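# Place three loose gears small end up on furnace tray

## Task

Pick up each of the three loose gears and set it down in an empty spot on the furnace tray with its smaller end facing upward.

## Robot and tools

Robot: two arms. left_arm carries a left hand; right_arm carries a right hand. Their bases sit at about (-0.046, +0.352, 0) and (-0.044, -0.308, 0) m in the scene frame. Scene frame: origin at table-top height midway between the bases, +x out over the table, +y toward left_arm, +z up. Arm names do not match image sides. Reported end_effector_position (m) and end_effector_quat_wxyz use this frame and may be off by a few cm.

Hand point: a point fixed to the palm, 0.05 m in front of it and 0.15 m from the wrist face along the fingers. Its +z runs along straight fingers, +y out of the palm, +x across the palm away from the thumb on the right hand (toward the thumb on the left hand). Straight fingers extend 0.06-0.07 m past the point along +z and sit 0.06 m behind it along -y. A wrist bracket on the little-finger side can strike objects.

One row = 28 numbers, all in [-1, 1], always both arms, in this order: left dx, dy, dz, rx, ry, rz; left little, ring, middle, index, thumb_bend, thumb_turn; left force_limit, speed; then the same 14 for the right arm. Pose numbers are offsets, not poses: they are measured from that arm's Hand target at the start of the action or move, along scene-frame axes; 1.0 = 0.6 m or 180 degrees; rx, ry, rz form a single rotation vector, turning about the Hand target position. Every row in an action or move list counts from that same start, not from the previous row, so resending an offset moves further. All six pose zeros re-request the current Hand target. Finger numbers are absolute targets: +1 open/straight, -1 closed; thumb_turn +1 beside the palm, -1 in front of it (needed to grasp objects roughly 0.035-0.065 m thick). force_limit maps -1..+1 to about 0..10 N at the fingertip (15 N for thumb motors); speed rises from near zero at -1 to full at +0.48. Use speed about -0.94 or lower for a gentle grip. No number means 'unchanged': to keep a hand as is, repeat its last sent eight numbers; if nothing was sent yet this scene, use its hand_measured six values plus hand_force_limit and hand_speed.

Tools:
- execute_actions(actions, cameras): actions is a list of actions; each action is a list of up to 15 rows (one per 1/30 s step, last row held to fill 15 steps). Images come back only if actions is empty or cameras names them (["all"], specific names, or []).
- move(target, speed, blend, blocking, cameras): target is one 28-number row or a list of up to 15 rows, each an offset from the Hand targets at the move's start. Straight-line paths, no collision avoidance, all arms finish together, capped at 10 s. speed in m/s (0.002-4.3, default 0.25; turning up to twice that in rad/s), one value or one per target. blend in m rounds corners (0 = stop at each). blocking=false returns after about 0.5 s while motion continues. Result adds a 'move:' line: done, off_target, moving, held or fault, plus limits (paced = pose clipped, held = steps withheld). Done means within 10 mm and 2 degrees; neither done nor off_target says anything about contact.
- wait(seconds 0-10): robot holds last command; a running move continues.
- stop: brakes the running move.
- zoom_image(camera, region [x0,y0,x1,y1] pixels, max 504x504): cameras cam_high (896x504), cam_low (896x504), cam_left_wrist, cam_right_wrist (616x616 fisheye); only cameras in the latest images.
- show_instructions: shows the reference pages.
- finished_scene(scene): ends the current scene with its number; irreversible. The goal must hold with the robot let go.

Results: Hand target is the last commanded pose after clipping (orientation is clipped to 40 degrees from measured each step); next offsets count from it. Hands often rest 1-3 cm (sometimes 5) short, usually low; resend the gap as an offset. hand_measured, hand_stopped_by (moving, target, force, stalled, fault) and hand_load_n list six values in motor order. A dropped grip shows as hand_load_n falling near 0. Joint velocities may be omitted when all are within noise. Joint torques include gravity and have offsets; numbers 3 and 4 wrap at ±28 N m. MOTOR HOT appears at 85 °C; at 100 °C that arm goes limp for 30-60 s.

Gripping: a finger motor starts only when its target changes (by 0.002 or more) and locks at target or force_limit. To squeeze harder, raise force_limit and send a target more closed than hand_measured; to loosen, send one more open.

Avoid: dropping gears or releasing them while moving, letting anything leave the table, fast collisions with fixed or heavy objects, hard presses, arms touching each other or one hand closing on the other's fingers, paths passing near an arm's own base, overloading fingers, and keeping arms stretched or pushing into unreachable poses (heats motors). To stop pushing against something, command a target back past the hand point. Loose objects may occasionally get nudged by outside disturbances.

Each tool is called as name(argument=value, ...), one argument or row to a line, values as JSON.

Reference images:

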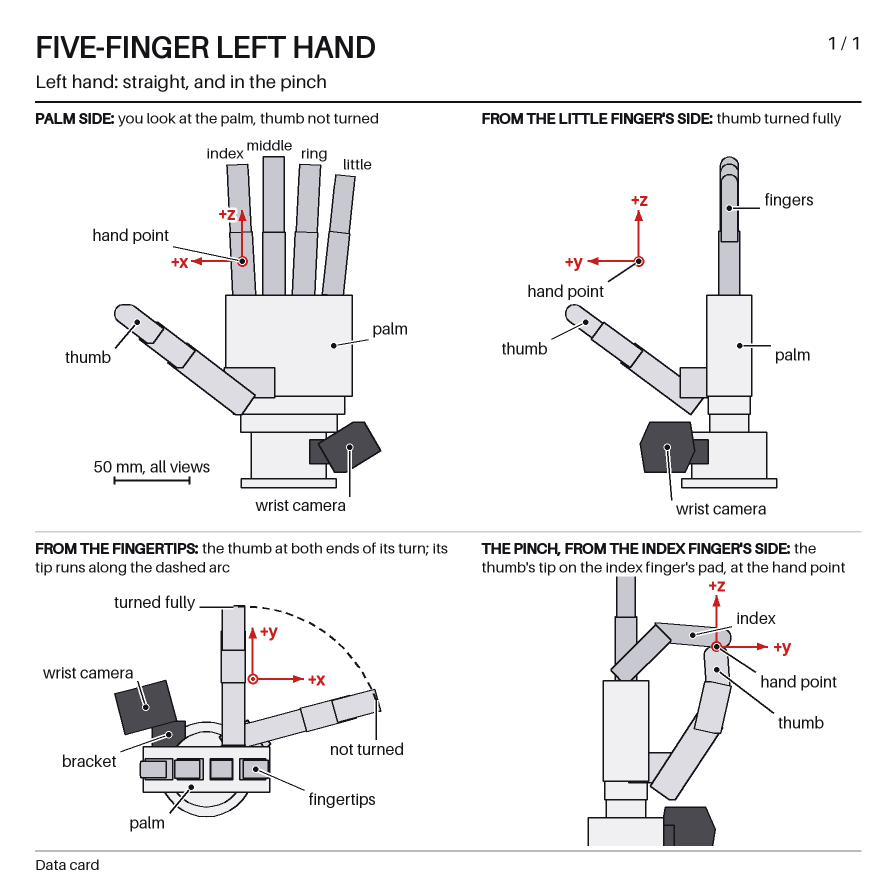

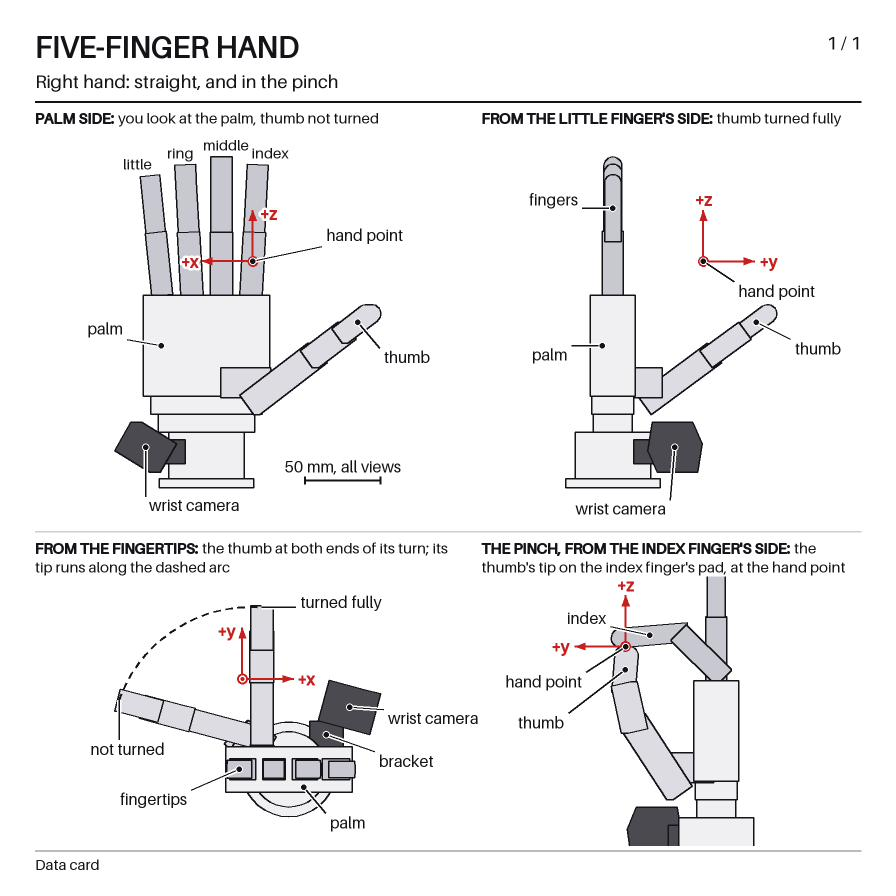

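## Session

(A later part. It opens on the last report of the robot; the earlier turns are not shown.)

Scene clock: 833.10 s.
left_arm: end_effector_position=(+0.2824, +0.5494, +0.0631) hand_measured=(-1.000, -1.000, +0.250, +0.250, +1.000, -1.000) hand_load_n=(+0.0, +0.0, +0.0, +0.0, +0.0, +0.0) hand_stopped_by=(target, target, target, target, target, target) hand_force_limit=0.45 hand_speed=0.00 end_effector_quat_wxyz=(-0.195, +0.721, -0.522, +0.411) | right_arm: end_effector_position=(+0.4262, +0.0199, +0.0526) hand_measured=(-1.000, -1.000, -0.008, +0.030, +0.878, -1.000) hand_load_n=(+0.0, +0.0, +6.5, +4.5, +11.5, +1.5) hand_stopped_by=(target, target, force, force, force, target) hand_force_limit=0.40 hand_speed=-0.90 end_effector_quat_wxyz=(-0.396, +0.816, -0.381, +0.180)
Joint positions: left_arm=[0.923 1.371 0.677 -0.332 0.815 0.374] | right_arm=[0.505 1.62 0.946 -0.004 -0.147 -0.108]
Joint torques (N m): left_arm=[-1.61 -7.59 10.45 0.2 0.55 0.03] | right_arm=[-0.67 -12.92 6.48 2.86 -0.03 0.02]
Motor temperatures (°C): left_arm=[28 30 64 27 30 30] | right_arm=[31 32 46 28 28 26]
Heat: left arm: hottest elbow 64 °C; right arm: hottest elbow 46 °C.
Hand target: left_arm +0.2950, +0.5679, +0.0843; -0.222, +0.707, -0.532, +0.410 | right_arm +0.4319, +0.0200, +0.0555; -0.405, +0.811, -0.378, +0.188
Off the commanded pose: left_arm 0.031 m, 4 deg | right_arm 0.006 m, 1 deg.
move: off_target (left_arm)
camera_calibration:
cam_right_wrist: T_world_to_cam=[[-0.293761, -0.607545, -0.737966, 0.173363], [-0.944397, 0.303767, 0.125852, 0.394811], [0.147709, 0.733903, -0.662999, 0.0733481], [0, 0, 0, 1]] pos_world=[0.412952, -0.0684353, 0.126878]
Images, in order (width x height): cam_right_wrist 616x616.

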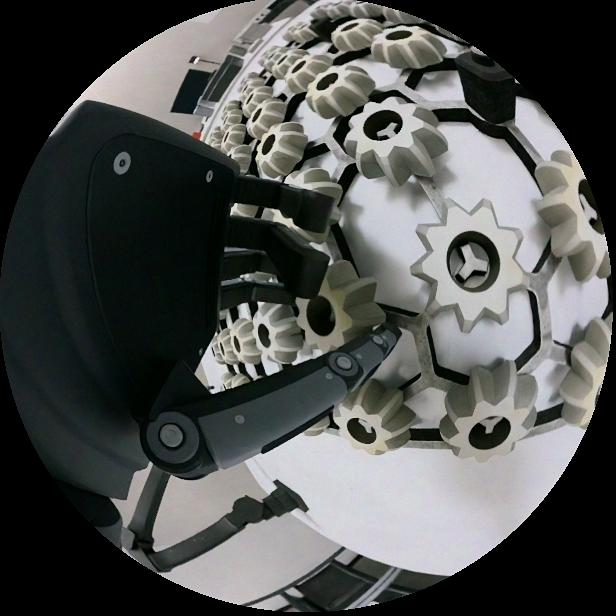

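move(
  target=[0,0,0,0,0,0,-1,-1,0.25,0.25,1,-1,0.45,0, 0.0,0.0,-0.008,0,0,0,-1,-1,-0.35,-0.35,0.3,-1,0.4,-0.9],
  speed=0.05,
  cameras=["cam_right_wrist"],
)

zoom_image(
  camera="cam_right_wrist",
  region=[290, 250, 410, 370],
)

Scene clock: 836.40 s.
left_arm: end_effector_position=(+0.2824, +0.5494, +0.0631) hand_measured=(-1.000, -1.000, +0.250, +0.250, +1.000, -1.000) hand_load_n=(+0.0, +0.0, +0.0, +0.0, +0.0, +0.0) hand_stopped_by=(target, target, target, target, target, target) hand_force_limit=0.45 hand_speed=0.00 end_effector_quat_wxyz=(-0.195, +0.721, -0.522, +0.411) | right_arm: end_effector_position=(+0.4265, +0.0201, +0.0494) hand_measured=(-1.000, -1.000, -0.008, +0.030, +0.878, -1.000) hand_load_n=(+0.0, +0.0, +6.0, +4.0, +12.0, +1.0) hand_stopped_by=(target, target, force, force, force, target) hand_force_limit=0.40 hand_speed=-0.90 end_effector_quat_wxyz=(-0.397, +0.815, -0.381, +0.181)
Joint positions: left_arm=[0.923 1.371 0.677 -0.332 0.815 0.374] | right_arm=[0.505 1.627 0.941 0.009 -0.147 -0.108]
Joint torques (N m): left_arm=[-1.61 -7.53 10.45 0.18 0.55 0.04] | right_arm=[-0.67 -12.86 6.38 2.91 -0.03 0.02]
Motor temperatures (°C): left_arm=[28 30 64 27 30 30] | right_arm=[31 32 46 28 28 26]
Heat: left arm: hottest elbow 64 °C; right arm: hottest elbow 46 °C.
Hand target: left_arm +0.2950, +0.5679, +0.0843; -0.222, +0.707, -0.532, +0.410 | right_arm +0.4320, +0.0200, +0.0509; -0.405, +0.811, -0.378, +0.188
Off the commanded pose: left_arm 0.031 m, 4 deg | right_arm 0.006 m, 1 deg.
move: off_target (left_arm)
camera_calibration:
cam_right_wrist: T_world_to_cam=[[-0.292312, -0.606741, -0.739202, 0.170655], [-0.944641, 0.303643, 0.124319, 0.395667], [0.149024, 0.73462, -0.66191, 0.0704275], [0, 0, 0, 1]] pos_world=[0.413152, -0.0683351, 0.123577]
Images, in order (width x height): cam_right_wrist 616x616.

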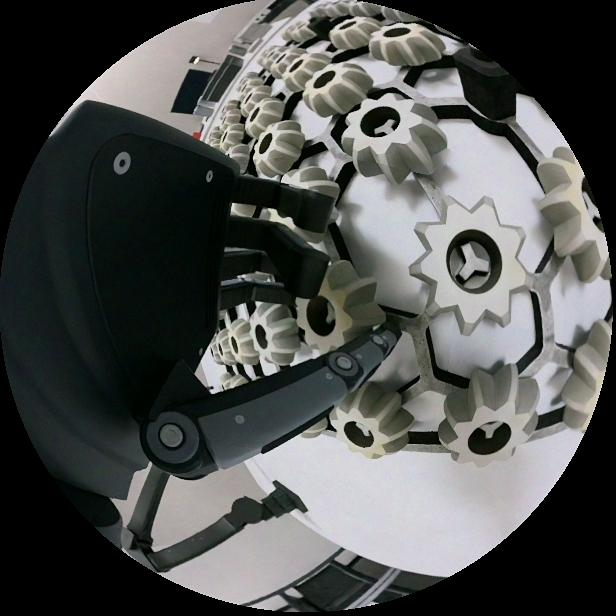

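Scaled by 4.200 from the camera's 616x616 image, which has a finer 880x880 frame.

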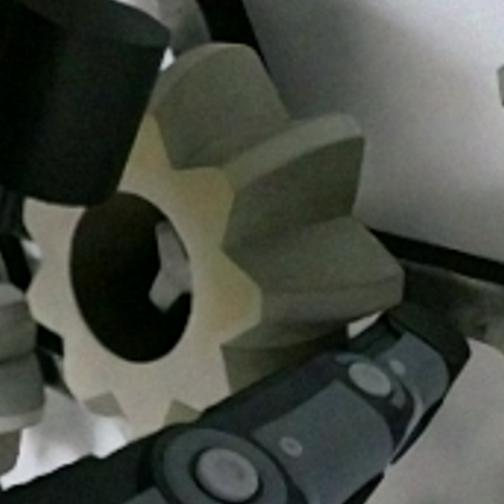

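move(
  target=[0,0,0,0,0,0,-1,-1,0.25,0.25,1,-1,0.45,0, 0.0,0.0,-0.008,0,0,0,-1,-1,-0.35,-0.35,0.3,-1,0.4,-0.9],
  speed=0.05,
  cameras=["cam_right_wrist"],
)

zoom_image(
  camera="cam_right_wrist",
  region=[290, 250, 410, 370],
)

Scene clock: 840.13 s.
left_arm: end_effector_position=(+0.2824, +0.5494, +0.0631) hand_measured=(-1.000, -1.000, +0.250, +0.250, +1.000, -1.000) hand_load_n=(+0.0, +0.0, +0.0, +0.0, -0.5, +0.0) hand_stopped_by=(target, target, target, target, target, target) hand_force_limit=0.45 hand_speed=0.00 end_effector_quat_wxyz=(-0.195, +0.721, -0.522, +0.411) | right_arm: end_effector_position=(+0.4265, +0.0201, +0.0489) hand_measured=(-1.000, -1.000, -0.008, +0.030, +0.878, -1.000) hand_load_n=(+0.0, +0.0, +5.5, +3.5, +12.5, +1.0) hand_stopped_by=(target, target, force, force, force, target) hand_force_limit=0.40 hand_speed=-0.90 end_effector_quat_wxyz=(-0.399, +0.815, -0.380, +0.182)
Joint positions: left_arm=[0.923 1.371 0.677 -0.332 0.815 0.374] | right_arm=[0.505 1.627 0.938 0.017 -0.147 -0.108]
Joint torques (N m): left_arm=[-1.67 -7.47 10.45 0.18 0.55 0.04] | right_arm=[-0.67 -12.22 6.3 3.12 -0.02 0.02]
Motor temperatures (°C): left_arm=[28 30 65 27 30 30] | right_arm=[31 32 46 28 28 26]
Heat: left arm: hottest elbow 65 °C; right arm: hottest elbow 46 °C.
Hand target: left_arm +0.2950, +0.5679, +0.0843; -0.222, +0.707, -0.532, +0.410 | right_arm +0.4320, +0.0200, +0.0461; -0.405, +0.811, -0.378, +0.188
Off the commanded pose: left_arm 0.031 m, 4 deg | right_arm 0.006 m, 1 deg.
move: off_target (left_arm)
camera_calibration:
cam_right_wrist: T_world_to_cam=[[-0.28952, -0.605198, -0.741562, 0.169171], [-0.945115, 0.303332, 0.121439, 0.396061], [0.151445, 0.73602, -0.659802, 0.0689911], [0, 0, 0, 1]] pos_world=[0.412853, -0.0685346, 0.122874]
Images, in order (width x height): cam_right_wrist 616x616.

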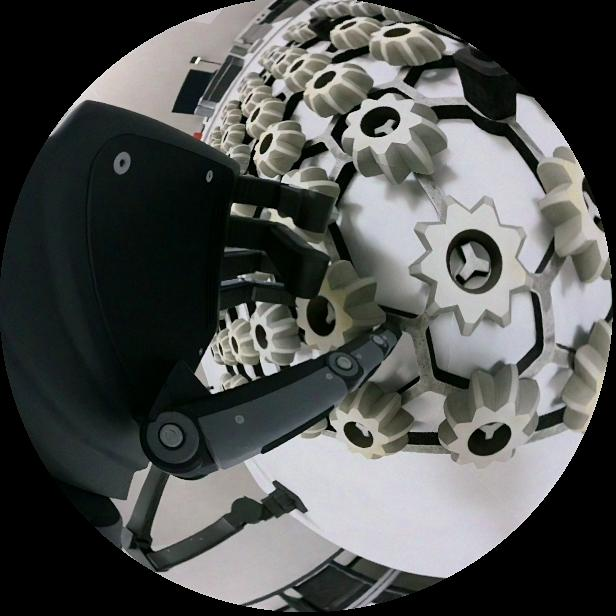

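Scaled by 4.200 from the camera's 616x616 image, which has a finer 880x880 frame.

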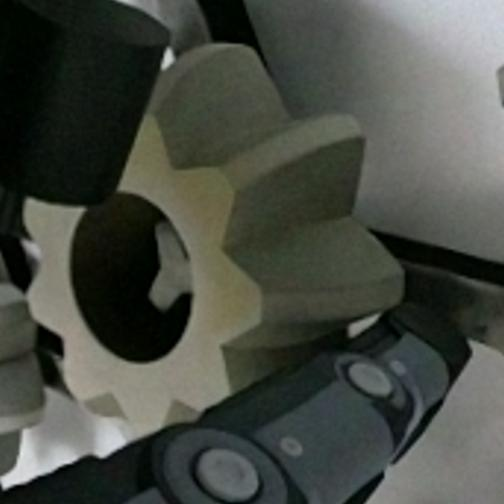

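move(
  target=[
    [0,0,0,0,0,0,-1,-1,0.25,0.25,1,-1,0.45,0, 0.0,0.0,0.004,0,0,0,-1,-1,0.15,0.15,1,-1,0.4,-0.6],
    [0,0,0,0,0,0,-1,-1,0.25,0.25,1,-1,0.45,0, 0.008,0.006,0.06,0,0,0,-1,-1,0.1,0.1,1,-1,0.4,-0.6],
    [0,0,0,0,0,0,-1,-1,0.25,0.25,1,-1,0.45,0, 0.008,0.006,0.16,0,0,0,-1,-1,0.1,0.1,1,-1,0.4,-0.6],
  ],
  speed=0.08,
  cameras=["all"],
)

zoom_image(
  camera="cam_right_wrist",
  region=[290, 200, 440, 350],
)

zoom_image(
  camera="cam_high",
  region=[490, 190, 590, 290],
)

zoom_image(
  camera="cam_low",
  region=[320, 220, 400, 300],
)

Scene clock: 849.03 s.
left_arm: end_effector_position=(+0.2824, +0.5494, +0.0631) hand_measured=(-1.000, -1.000, +0.250, +0.250, +1.000, -1.000) hand_load_n=(+0.0, +0.0, +0.0, +0.0, +0.0, +0.0) hand_stopped_by=(target, target, target, target, target, target) hand_force_limit=0.45 hand_speed=0.00 end_effector_quat_wxyz=(-0.195, +0.721, -0.522, +0.411) | right_arm: end_effector_position=(+0.4204, +0.0166, +0.1182) hand_measured=(-1.000, -1.000, +0.100, +0.100, +1.000, -1.000) hand_load_n=(+0.0, +0.0, +0.0, +0.5, +0.0, +0.0) hand_stopped_by=(target, target, target, target, target, target) hand_force_limit=0.40 hand_speed=-0.60 end_effector_quat_wxyz=(-0.390, +0.818, -0.383, +0.176)
Joint positions: left_arm=[0.923 1.371 0.677 -0.332 0.815 0.374] | right_arm=[0.505 1.507 1.022 -0.21 -0.147 -0.108]
Joint torques (N m): left_arm=[-1.67 -7.53 10.45 0.18 0.55 0.04] | right_arm=[-0.56 -12.57 11.07 1.39 0.02 0.03]
Motor temperatures (°C): left_arm=[28 30 65 27 30 30] | right_arm=[31 33 45 28 28 26]
Heat: left arm: hottest elbow 65 °C; right arm: hottest elbow 45 °C.
Hand target: left_arm +0.2950, +0.5679, +0.0843; -0.222, +0.707, -0.532, +0.410 | right_arm +0.4367, +0.0236, +0.1419; -0.405, +0.811, -0.378, +0.188
Off the commanded pose: left_arm 0.031 m, 4 deg | right_arm 0.030 m, 2 deg.
move: off_target (left_arm, right_arm); target 2's new numbers were sent with right_arm's hand 0.029 m and 2 deg from that target
camera_calibration:
cam_left_wrist: T_world_to_cam=[[0.62195, 0.161209, 0.766283, -0.311845], [-0.420471, -0.756783, 0.500483, 0.499318], [0.660592, -0.633475, -0.402898, 0.30606], [0, 0, 0, 1]] pos_world=[0.20172, 0.622029, 0.112372]
cam_right_wrist: T_world_to_cam=[[-0.303663, -0.613289, -0.729154, 0.221351], [-0.942642, 0.304723, 0.136271, 0.380156], [0.138616, 0.728712, -0.670645, 0.124942], [0, 0, 0, 1]] pos_world=[0.408249, -0.071137, 0.193386]

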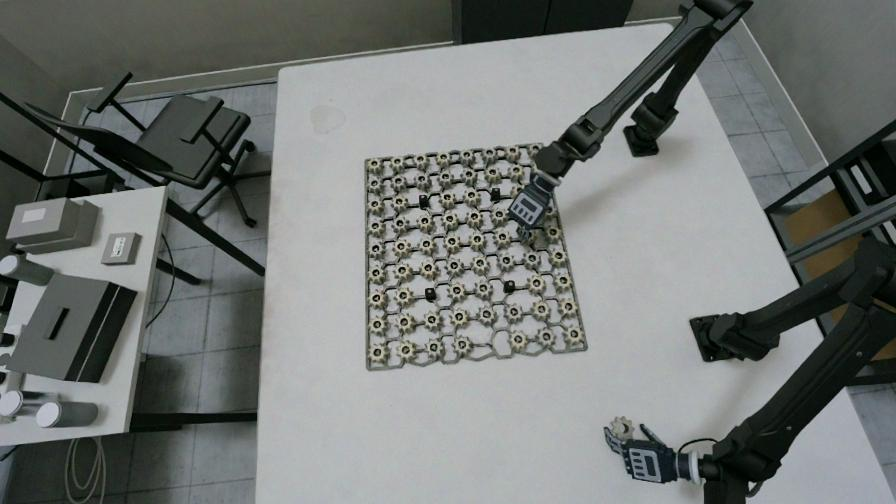

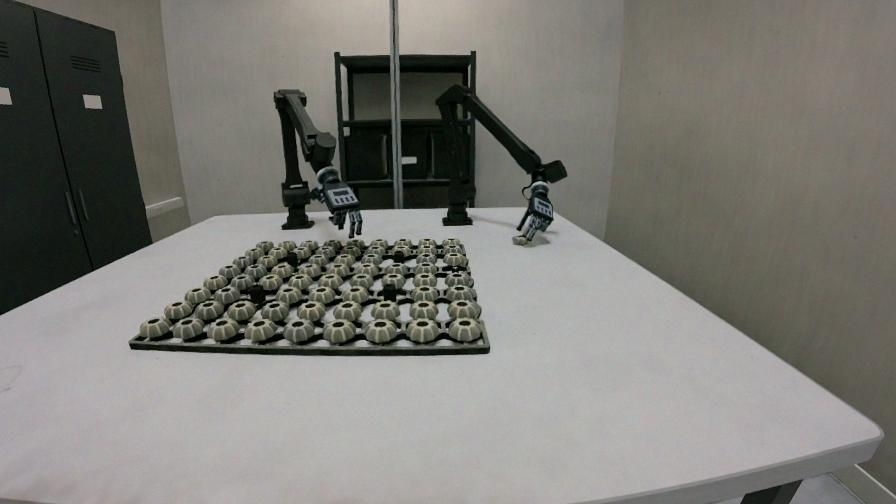

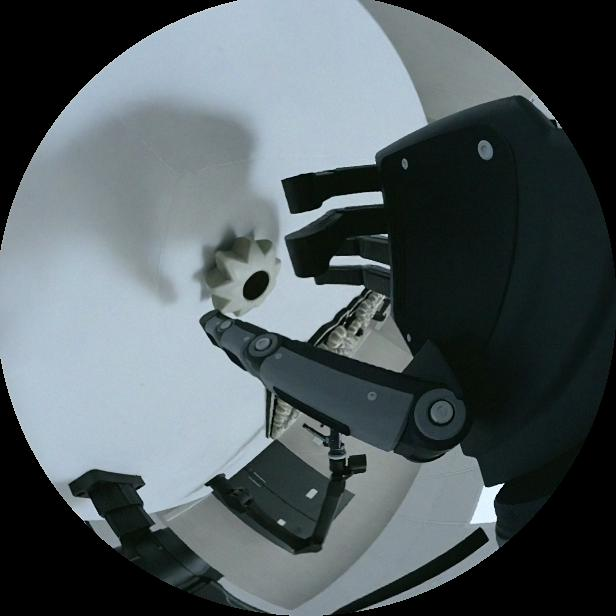

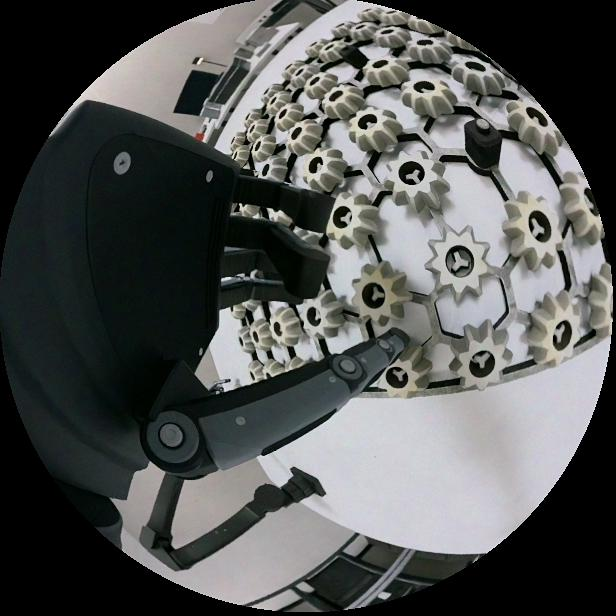

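Scaled by 3.360 from the camera's 616x616 image, which has a finer 880x880 frame.

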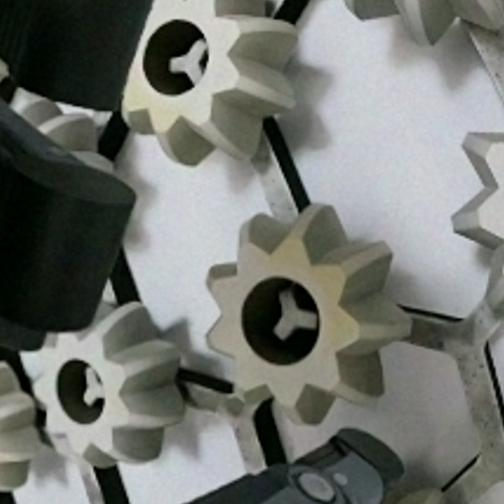

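Scaled by 5.040.

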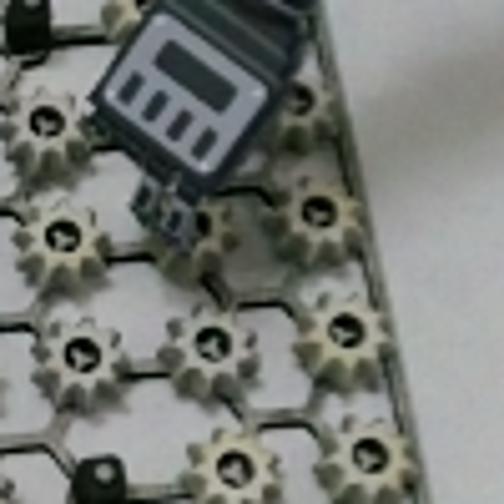

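Scaled by 6.300.

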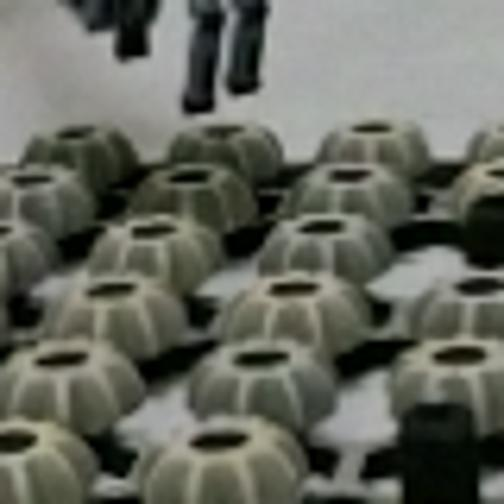

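move(
  target=[
    [0,0,0,0,0,0,-1,-1,0.25,0.25,1,-1,0.45,0, 0.0,0.0,0.06,0,0,0,-1,-1,0.25,0.25,1,-1,0.4,0],
    [0,0,0,0,0,0,-1,-1,0.25,0.25,1,-1,0.45,0, -0.12,-0.5,0.08,0,0,-0.1,-1,-1,0.25,0.25,1,-1,0.4,0],
  ],
  speed=0.25,
  blend=[0.02,0],
  cameras=["cam_left_wrist","cam_high"],
)

zoom_image(
  camera="cam_left_wrist",
  region=[180, 200, 330, 350],
)

zoom_image(
  camera="cam_high",
  region=[490, 190, 590, 290],
)

Scene clock: 857.27 s.
left_arm: end_effector_position=(+0.2824, +0.5494, +0.0631) hand_measured=(-1.000, -1.000, +0.250, +0.250, +1.000, -1.000) hand_load_n=(+0.0, +0.0, +0.0, +0.0, +0.0, +0.0) hand_stopped_by=(target, target, target, target, target, target) hand_force_limit=0.45 hand_speed=0.00 end_effector_quat_wxyz=(-0.195, +0.721, -0.522, +0.411) | right_arm: end_effector_position=(+0.3712, -0.2784, +0.1976) hand_measured=(-1.000, -1.000, +0.250, +0.250, +1.000, -1.000) hand_load_n=(-0.5, +0.0, +0.0, +0.0, +0.0, +0.0) hand_stopped_by=(target, target, target, target, target, target) hand_force_limit=0.40 hand_speed=0.00 end_effector_quat_wxyz=(-0.375, +0.735, -0.503, +0.256)
Joint positions: left_arm=[0.923 1.371 0.677 -0.332 0.815 0.374] | right_arm=[-0.148 1.034 0.815 -0.475 -0.403 -0.315]
Joint torques (N m): left_arm=[-1.67 -7.47 10.47 0.18 0.55 0.04] | right_arm=[0.03 -6.95 7.06 1.36 -0.22 -0.08]
Motor temperatures (°C): left_arm=[28 30 66 27 30 30] | right_arm=[31 32 45 28 28 26]
Heat: left arm: hottest elbow 66 °C; right arm: hottest elbow 45 °C.
Hand target: left_arm +0.2950, +0.5679, +0.0843; -0.222, +0.707, -0.532, +0.410 | right_arm +0.3647, -0.2763, +0.1898; -0.370, +0.742, -0.501, +0.249
Off the commanded pose: left_arm 0.031 m, 4 deg | right_arm 0.010 m, 1 deg.
move: off_target (left_arm); blend cut to 0.0179 m at target 1
camera_calibration:
cam_left_wrist: T_world_to_cam=[[0.62195, 0.161209, 0.766283, -0.311845], [-0.420471, -0.756783, 0.500483, 0.499318], [0.660592, -0.633475, -0.402898, 0.30606], [0, 0, 0, 1]] pos_world=[0.20172, 0.622029, 0.112372]
Images, in order (width x height): cam_high 896x504, cam_left_wrist 616x616.

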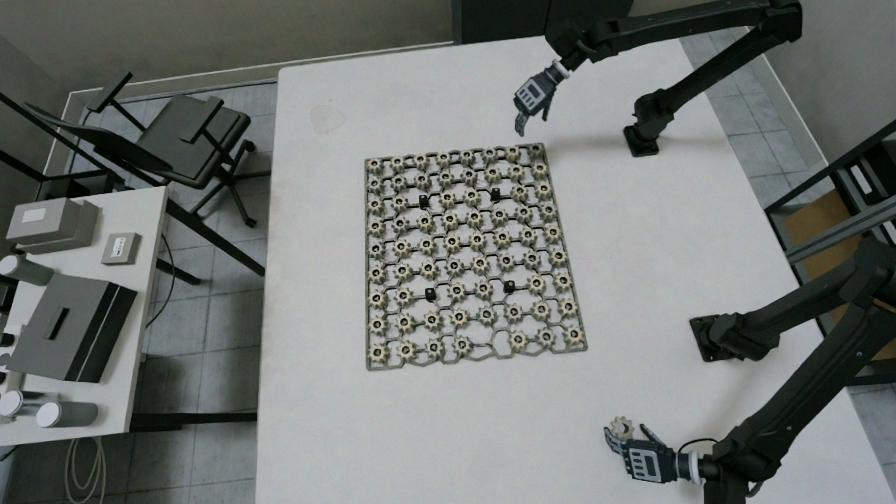

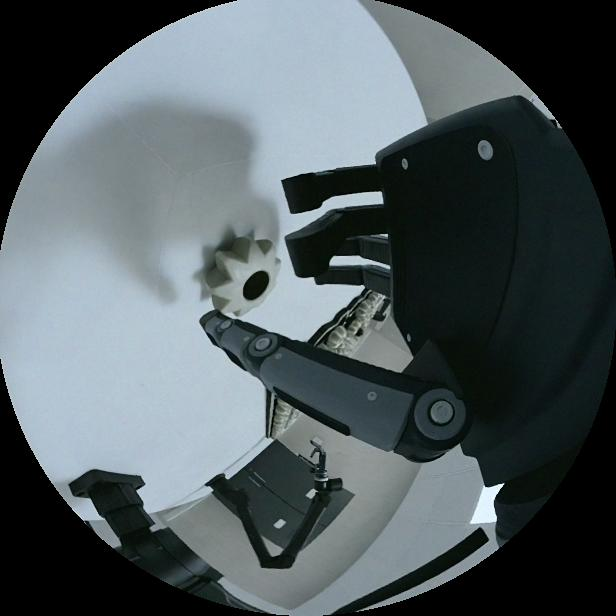

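Scaled by 3.360 from the camera's 616x616 image, which has a finer 880x880 frame.

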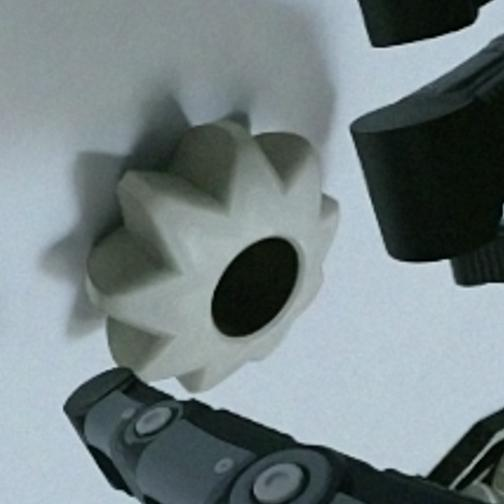

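Scaled by 5.040.

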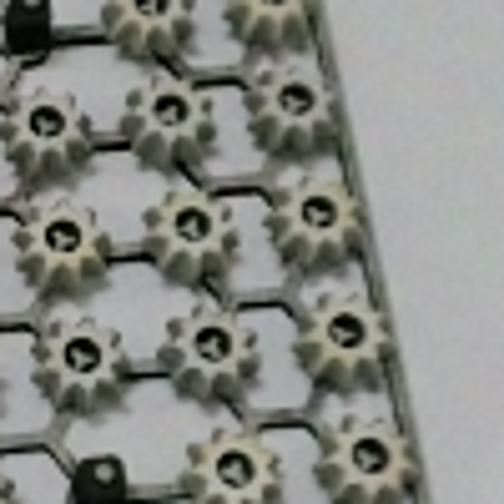

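move(
  target=[-0.0275,-0.0315,-0.0655,0.0441,0.0054,0.0056,-1,-1,0.25,0.25,1,-1,0.45,0, 0,0,0,0,0,0,-1,-1,0.25,0.25,1,-1,0.4,0],
  speed=0.06,
  cameras=["cam_left_wrist","cam_low"],
)

zoom_image(
  camera="cam_left_wrist",
  region=[190, 210, 340, 360],
)

zoom_image(
  camera="cam_low",
  region=[490, 190, 560, 260],
)

Scene clock: 872.53 s.
left_arm: end_effector_position=(+0.2758, +0.5482, +0.0402) hand_measured=(-1.000, -1.000, +0.250, +0.250, +1.000, -1.000) hand_load_n=(+0.0, +0.0, +0.0, +0.0, +0.0, -0.5) hand_stopped_by=(target, target, target, target, target, target) hand_force_limit=0.45 hand_speed=0.00 end_effector_quat_wxyz=(-0.256, +0.709, -0.546, +0.365) | right_arm: end_effector_position=(+0.3712, -0.2784, +0.1976) hand_measured=(-1.000, -1.000, +0.250, +0.250, +1.000, -1.000) hand_load_n=(+0.0, +0.0, +0.0, -0.5, +0.0, +0.5) hand_stopped_by=(target, target, target, target, target, target) hand_force_limit=0.40 hand_speed=0.00 end_effector_quat_wxyz=(-0.375, +0.736, -0.503, +0.256)
Joint positions: left_arm=[0.891 1.319 0.57 -0.161 0.703 0.389] | right_arm=[-0.148 1.034 0.815 -0.475 -0.403 -0.315]
Joint torques (N m): left_arm=[-2.2 -6.71 6.34 1.16 0.37 0.07] | right_arm=[-0.03 -6.89 7.06 1.35 -0.22 -0.07]
Motor temperatures (°C): left_arm=[28 30 66 27 30 30] | right_arm=[31 32 44 28 28 26]
Heat: left arm: hottest elbow 66 °C; right arm: hottest elbow 44 °C.
Hand target: left_arm +0.2786, +0.5493, +0.0451; -0.270, +0.698, -0.555, +0.364 | right_arm +0.3647, -0.2764, +0.1898; -0.370, +0.742, -0.501, +0.249
Off the commanded pose: left_arm 0.006 m, 2 deg | right_arm 0.010 m, 1 deg.
move: done
camera_calibration:
cam_left_wrist: T_world_to_cam=[[0.620423, 0.0503719, 0.782648, -0.229486], [-0.40293, -0.835686, 0.373197, 0.550618], [0.672847, -0.546893, -0.498183, 0.25345], [0, 0, 0, 1]] pos_world=[0.193706, 0.610313, 0.100382]
Images, in order (width x height): cam_low 896x504, cam_left_wrist 616x616.

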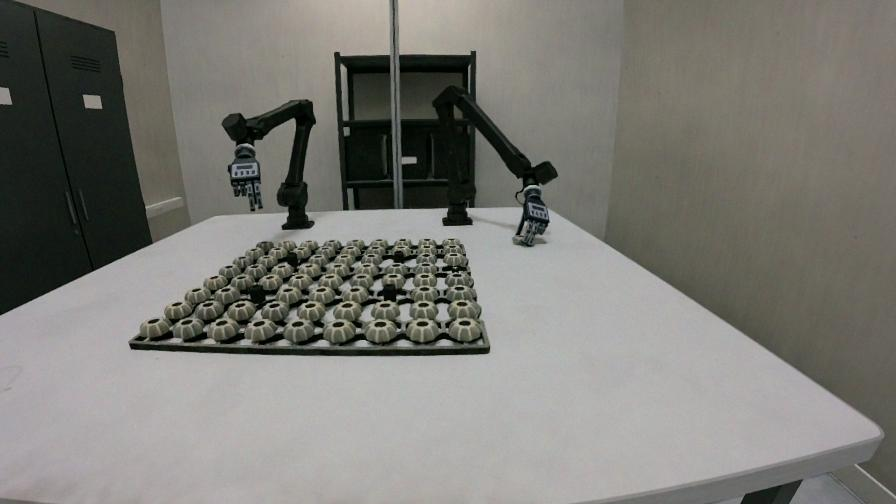

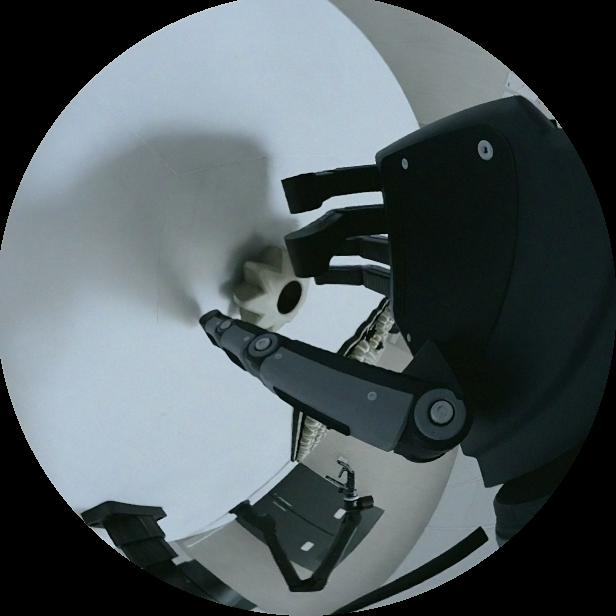

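Scaled by 3.360 from the camera's 616x616 image, which has a finer 880x880 frame.

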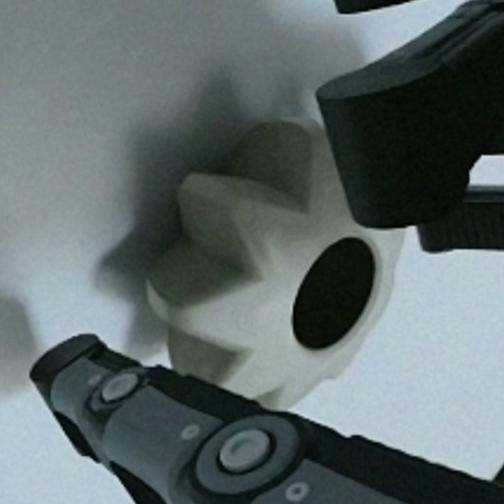

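Scaled by 7.200.

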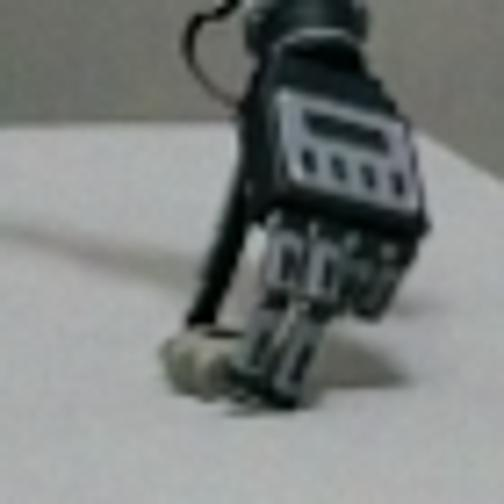

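move(
  target=[0.009,-0.0092,-0.0075,0,0,0,-1,-1,0.25,0.25,1,-1,0.45,0, 0,0,0,0,0,0,-1,-1,0.25,0.25,1,-1,0.4,0],
  speed=0.05,
  cameras=["cam_left_wrist"],
)

zoom_image(
  camera="cam_left_wrist",
  region=[190, 210, 340, 360],
)

Scene clock: 880.57 s.
left_arm: end_effector_position=(+0.2820, +0.5460, +0.0389) hand_measured=(-1.000, -1.000, +0.250, +0.250, +1.000, -1.000) hand_load_n=(+0.0, +0.0, -0.5, +0.0, +0.0, +0.0) hand_stopped_by=(target, target, target, target, target, target) hand_force_limit=0.45 hand_speed=0.00 end_effector_quat_wxyz=(-0.266, +0.700, -0.555, +0.362) | right_arm: end_effector_position=(+0.3712, -0.2784, +0.1976) hand_measured=(-1.000, -1.000, +0.250, +0.250, +1.000, -1.000) hand_load_n=(+0.0, +0.0, +0.0, +0.0, +0.0, +0.0) hand_stopped_by=(target, target, target, target, target, target) hand_force_limit=0.40 hand_speed=0.00 end_effector_quat_wxyz=(-0.375, +0.736, -0.503, +0.256)
Joint positions: left_arm=[0.868 1.319 0.562 -0.125 0.689 0.389] | right_arm=[-0.148 1.034 0.815 -0.475 -0.403 -0.315]
Joint torques (N m): left_arm=[-2.26 -6.12 6.08 1.16 0.33 -0.16] | right_arm=[-0.03 -6.95 7.08 1.35 -0.22 -0.07]
Motor temperatures (°C): left_arm=[28 30 64 27 30 30] | right_arm=[31 32 44 28 28 26]
Heat: left arm: hottest elbow 64 °C; right arm: hottest elbow 44 °C.
Hand target: left_arm +0.2840, +0.5437, +0.0406; -0.270, +0.698, -0.555, +0.364 | right_arm +0.3647, -0.2764, +0.1898; -0.370, +0.742, -0.501, +0.249
Off the commanded pose: left_arm 0.003 m, 1 deg | right_arm 0.010 m, 1 deg.
move: done
camera_calibration:
cam_left_wrist: T_world_to_cam=[[0.613984, 0.018827, 0.789094, -0.213416], [-0.417833, -0.840404, 0.345162, 0.559647], [0.669656, -0.541633, -0.508128, 0.245891], [0, 0, 0, 1]] pos_world=[0.20021, 0.60753, 0.100181]
Images, in order (width x height): cam_left_wrist 616x616.

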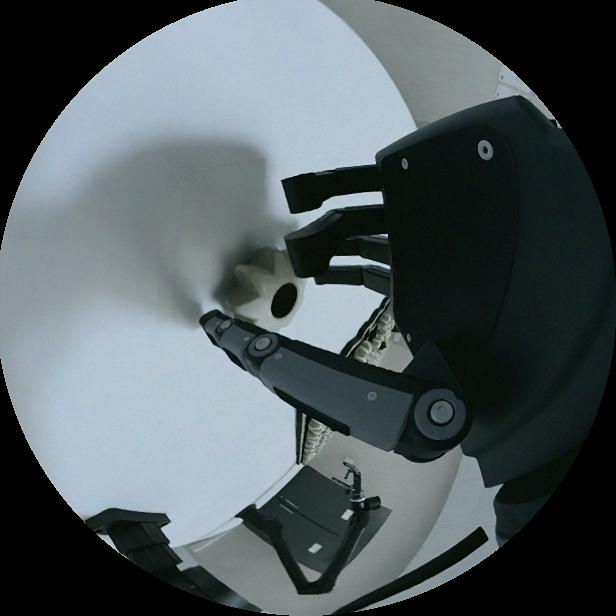

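Scaled by 3.360 from the camera's 616x616 image, which has a finer 880x880 frame.

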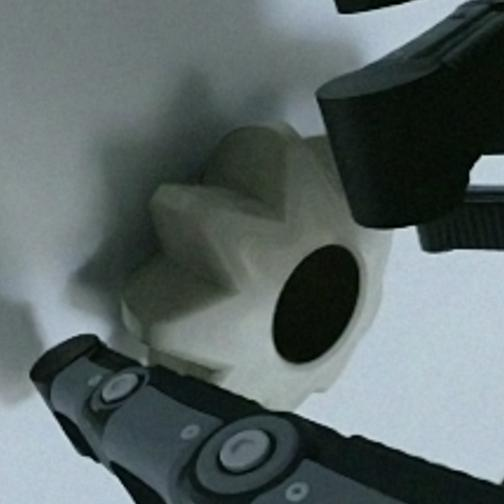

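move(
  target=[
    [-0.003,-0.002,-0.006,0,0,0,-1,-1,0.25,0.25,1,-1,0.45,0, 0,0,0,0,0,0,-1,-1,0.25,0.25,1,-1,0.4,0],
    [-0.003,-0.002,-0.006,0,0,0,-1,-1,-0.35,-0.35,0.3,-1,0.45,-0.9, 0,0,0,0,0,0,-1,-1,0.25,0.25,1,-1,0.4,0],
  ],
  speed=0.05,
  cameras=["cam_left_wrist","cam_low"],
)

zoom_image(
  camera="cam_left_wrist",
  region=[190, 210, 340, 360],
)

zoom_image(
  camera="cam_low",
  region=[490, 190, 560, 260],
)

Scene clock: 885.97 s.
left_arm: end_effector_position=(+0.2816, +0.5455, +0.0372) hand_measured=(-1.000, -1.000, -0.016, -0.016, +0.880, -1.000) hand_load_n=(+0.0, +0.0, +7.0, +7.5, +14.0, +0.0) hand_stopped_by=(target, target, force, force, force, target) hand_force_limit=0.45 hand_speed=-0.90 end_effector_quat_wxyz=(-0.270, +0.698, -0.555, +0.363) | right_arm: end_effector_position=(+0.3712, -0.2784, +0.1976) hand_measured=(-1.000, -1.000, +0.250, +0.250, +1.000, -1.000) hand_load_n=(+0.0, +0.0, +0.0, +0.0, +0.0, +0.0) hand_stopped_by=(target, target, target, target, target, target) hand_force_limit=0.40 hand_speed=0.00 end_effector_quat_wxyz=(-0.375, +0.736, -0.503, +0.256)
Joint positions: left_arm=[0.868 1.319 0.553 -0.108 0.689 0.389] | right_arm=[-0.148 1.034 0.815 -0.475 -0.403 -0.315]
Joint torques (N m): left_arm=[-2.2 -5.83 6.04 0.98 0.37 -0.14] | right_arm=[-0.03 -6.89 7.06 1.35 -0.22 -0.07]
Motor temperatures (°C): left_arm=[28 30 63 27 30 30] | right_arm=[31 32 43 28 28 26]
Heat: left arm: hottest elbow 63 °C; right arm: hottest elbow 43 °C.
Hand target: left_arm +0.2821, +0.5426, +0.0370; -0.270, +0.698, -0.555, +0.364 | right_arm +0.3647, -0.2764, +0.1898; -0.370, +0.742, -0.501, +0.249
Off the commanded pose: left_arm 0.003 m, 0 deg | right_arm 0.010 m, 1 deg.
move: done
camera_calibration:
cam_left_wrist: T_world_to_cam=[[0.609684, 0.0140493, 0.79252, -0.208122], [-0.419489, -0.842628, 0.33765, 0.561636], [0.672543, -0.538313, -0.507843, 0.242335], [0, 0, 0, 1]] pos_world=[0.199508, 0.606626, 0.0983725]
Images, in order (width x height): cam_low 896x504, cam_left_wrist 616x616.

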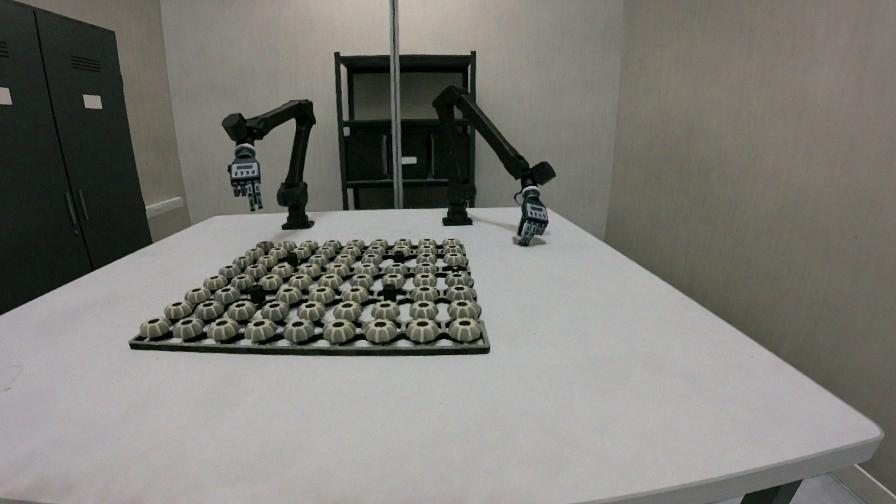

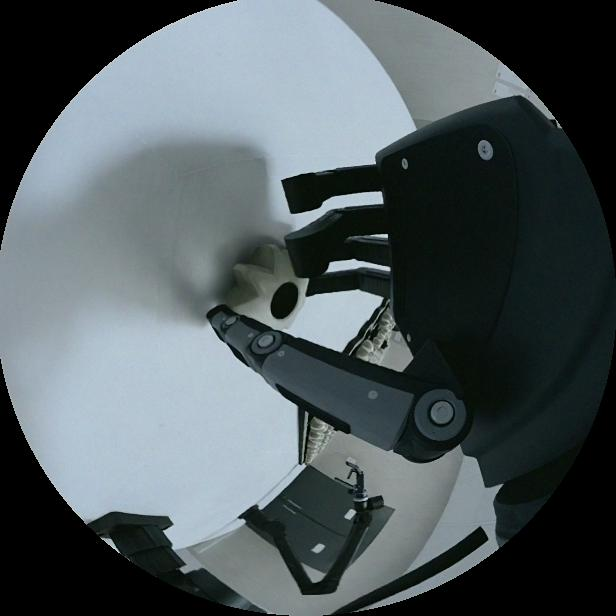

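Scaled by 3.360 from the camera's 616x616 image, which has a finer 880x880 frame.

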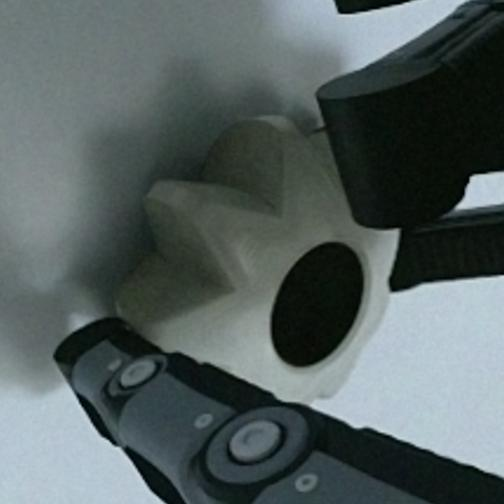

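Scaled by 7.200.

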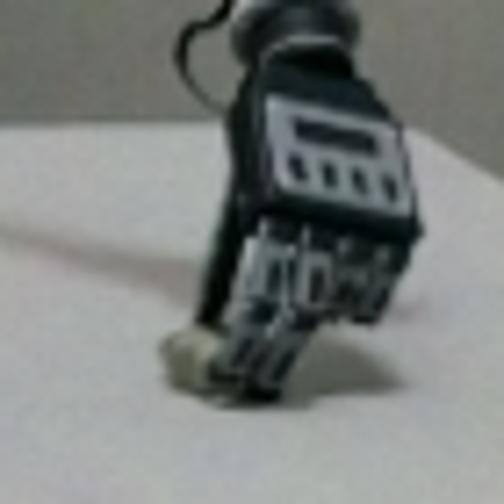

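move(
  target=[
    [0.02,0.01,0.067,0,0,0,-1,-1,-0.35,-0.35,0.3,-1,0.45,-0.9, 0,0,0,0,0,0,-1,-1,0.25,0.25,1,-1,0.4,0],
    [0.03,0.02,0.17,0,0,0,-1,-1,-0.35,-0.35,0.3,-1,0.45,-0.9, 0,0,0,0,0,0,-1,-1,0.25,0.25,1,-1,0.4,0],
  ],
  speed=[0.06,0.12],
  blend=[0.01,0],
  cameras=["cam_left_wrist"],
)

Scene clock: 906.33 s.
left_arm: end_effector_position=(+0.2799, +0.5378, +0.1024) hand_measured=(-1.000, -1.000, -0.016, -0.016, +0.880, -1.000) hand_load_n=(+0.0, +0.5, +6.5, +6.0, +12.0, -0.5) hand_stopped_by=(target, target, force, force, force, target) hand_force_limit=0.45 hand_speed=-0.90 end_effector_quat_wxyz=(-0.238, +0.712, -0.556, +0.357) | right_arm: end_effector_position=(+0.3712, -0.2784, +0.1976) hand_measured=(-1.000, -1.000, +0.250, +0.250, +1.000, -1.000) hand_load_n=(+0.0, +0.0, +0.0, +0.0, +0.0, +0.0) hand_stopped_by=(target, target, target, target, target, target) hand_force_limit=0.40 hand_speed=0.00 end_effector_quat_wxyz=(-0.375, +0.736, -0.503, +0.256)
Joint positions: left_arm=[0.851 1.188 0.681 -0.434 0.673 0.386] | right_arm=[-0.148 1.034 0.815 -0.475 -0.403 -0.315]
Joint torques (N m): left_arm=[-2.2 -6.59 12.79 0.46 0.63 -0.28] | right_arm=[-0.03 -6.95 7.08 1.35 -0.22 -0.07]
Motor temperatures (°C): left_arm=[28 29 60 27 30 30] | right_arm=[31 31 43 28 28 26]
Heat: left arm: hottest elbow 60 °C; right arm: hottest elbow 43 °C.
Hand target: left_arm +0.3002, +0.5544, +0.1391; -0.270, +0.698, -0.555, +0.364 | right_arm +0.3647, -0.2764, +0.1898; -0.370, +0.742, -0.501, +0.249
Off the commanded pose: left_arm 0.045 m, 4 deg | right_arm 0.010 m, 1 deg.
move: off_target (left_arm)
camera_calibration:
cam_left_wrist: T_world_to_cam=[[0.651099, 0.0464882, 0.757568, -0.284122], [-0.404348, -0.823443, 0.398051, 0.511717], [0.642319, -0.565492, -0.517345, 0.296527], [0, 0, 0, 1]] pos_world=[0.201439, 0.602262, 0.164959]
Images, in order (width x height): cam_left_wrist 616x616.

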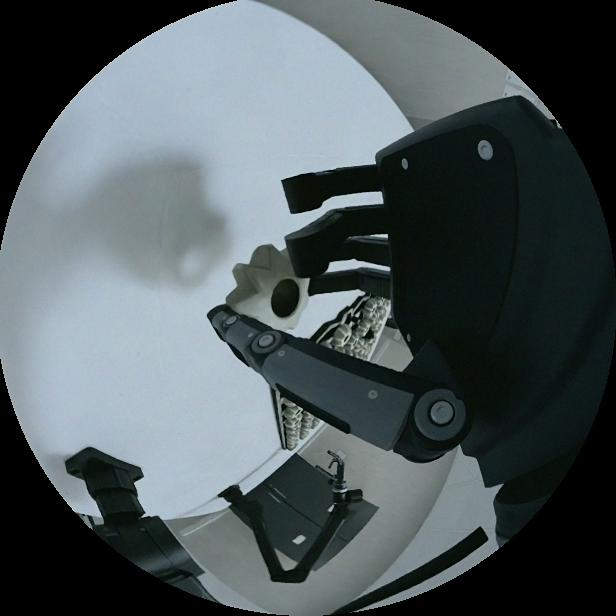

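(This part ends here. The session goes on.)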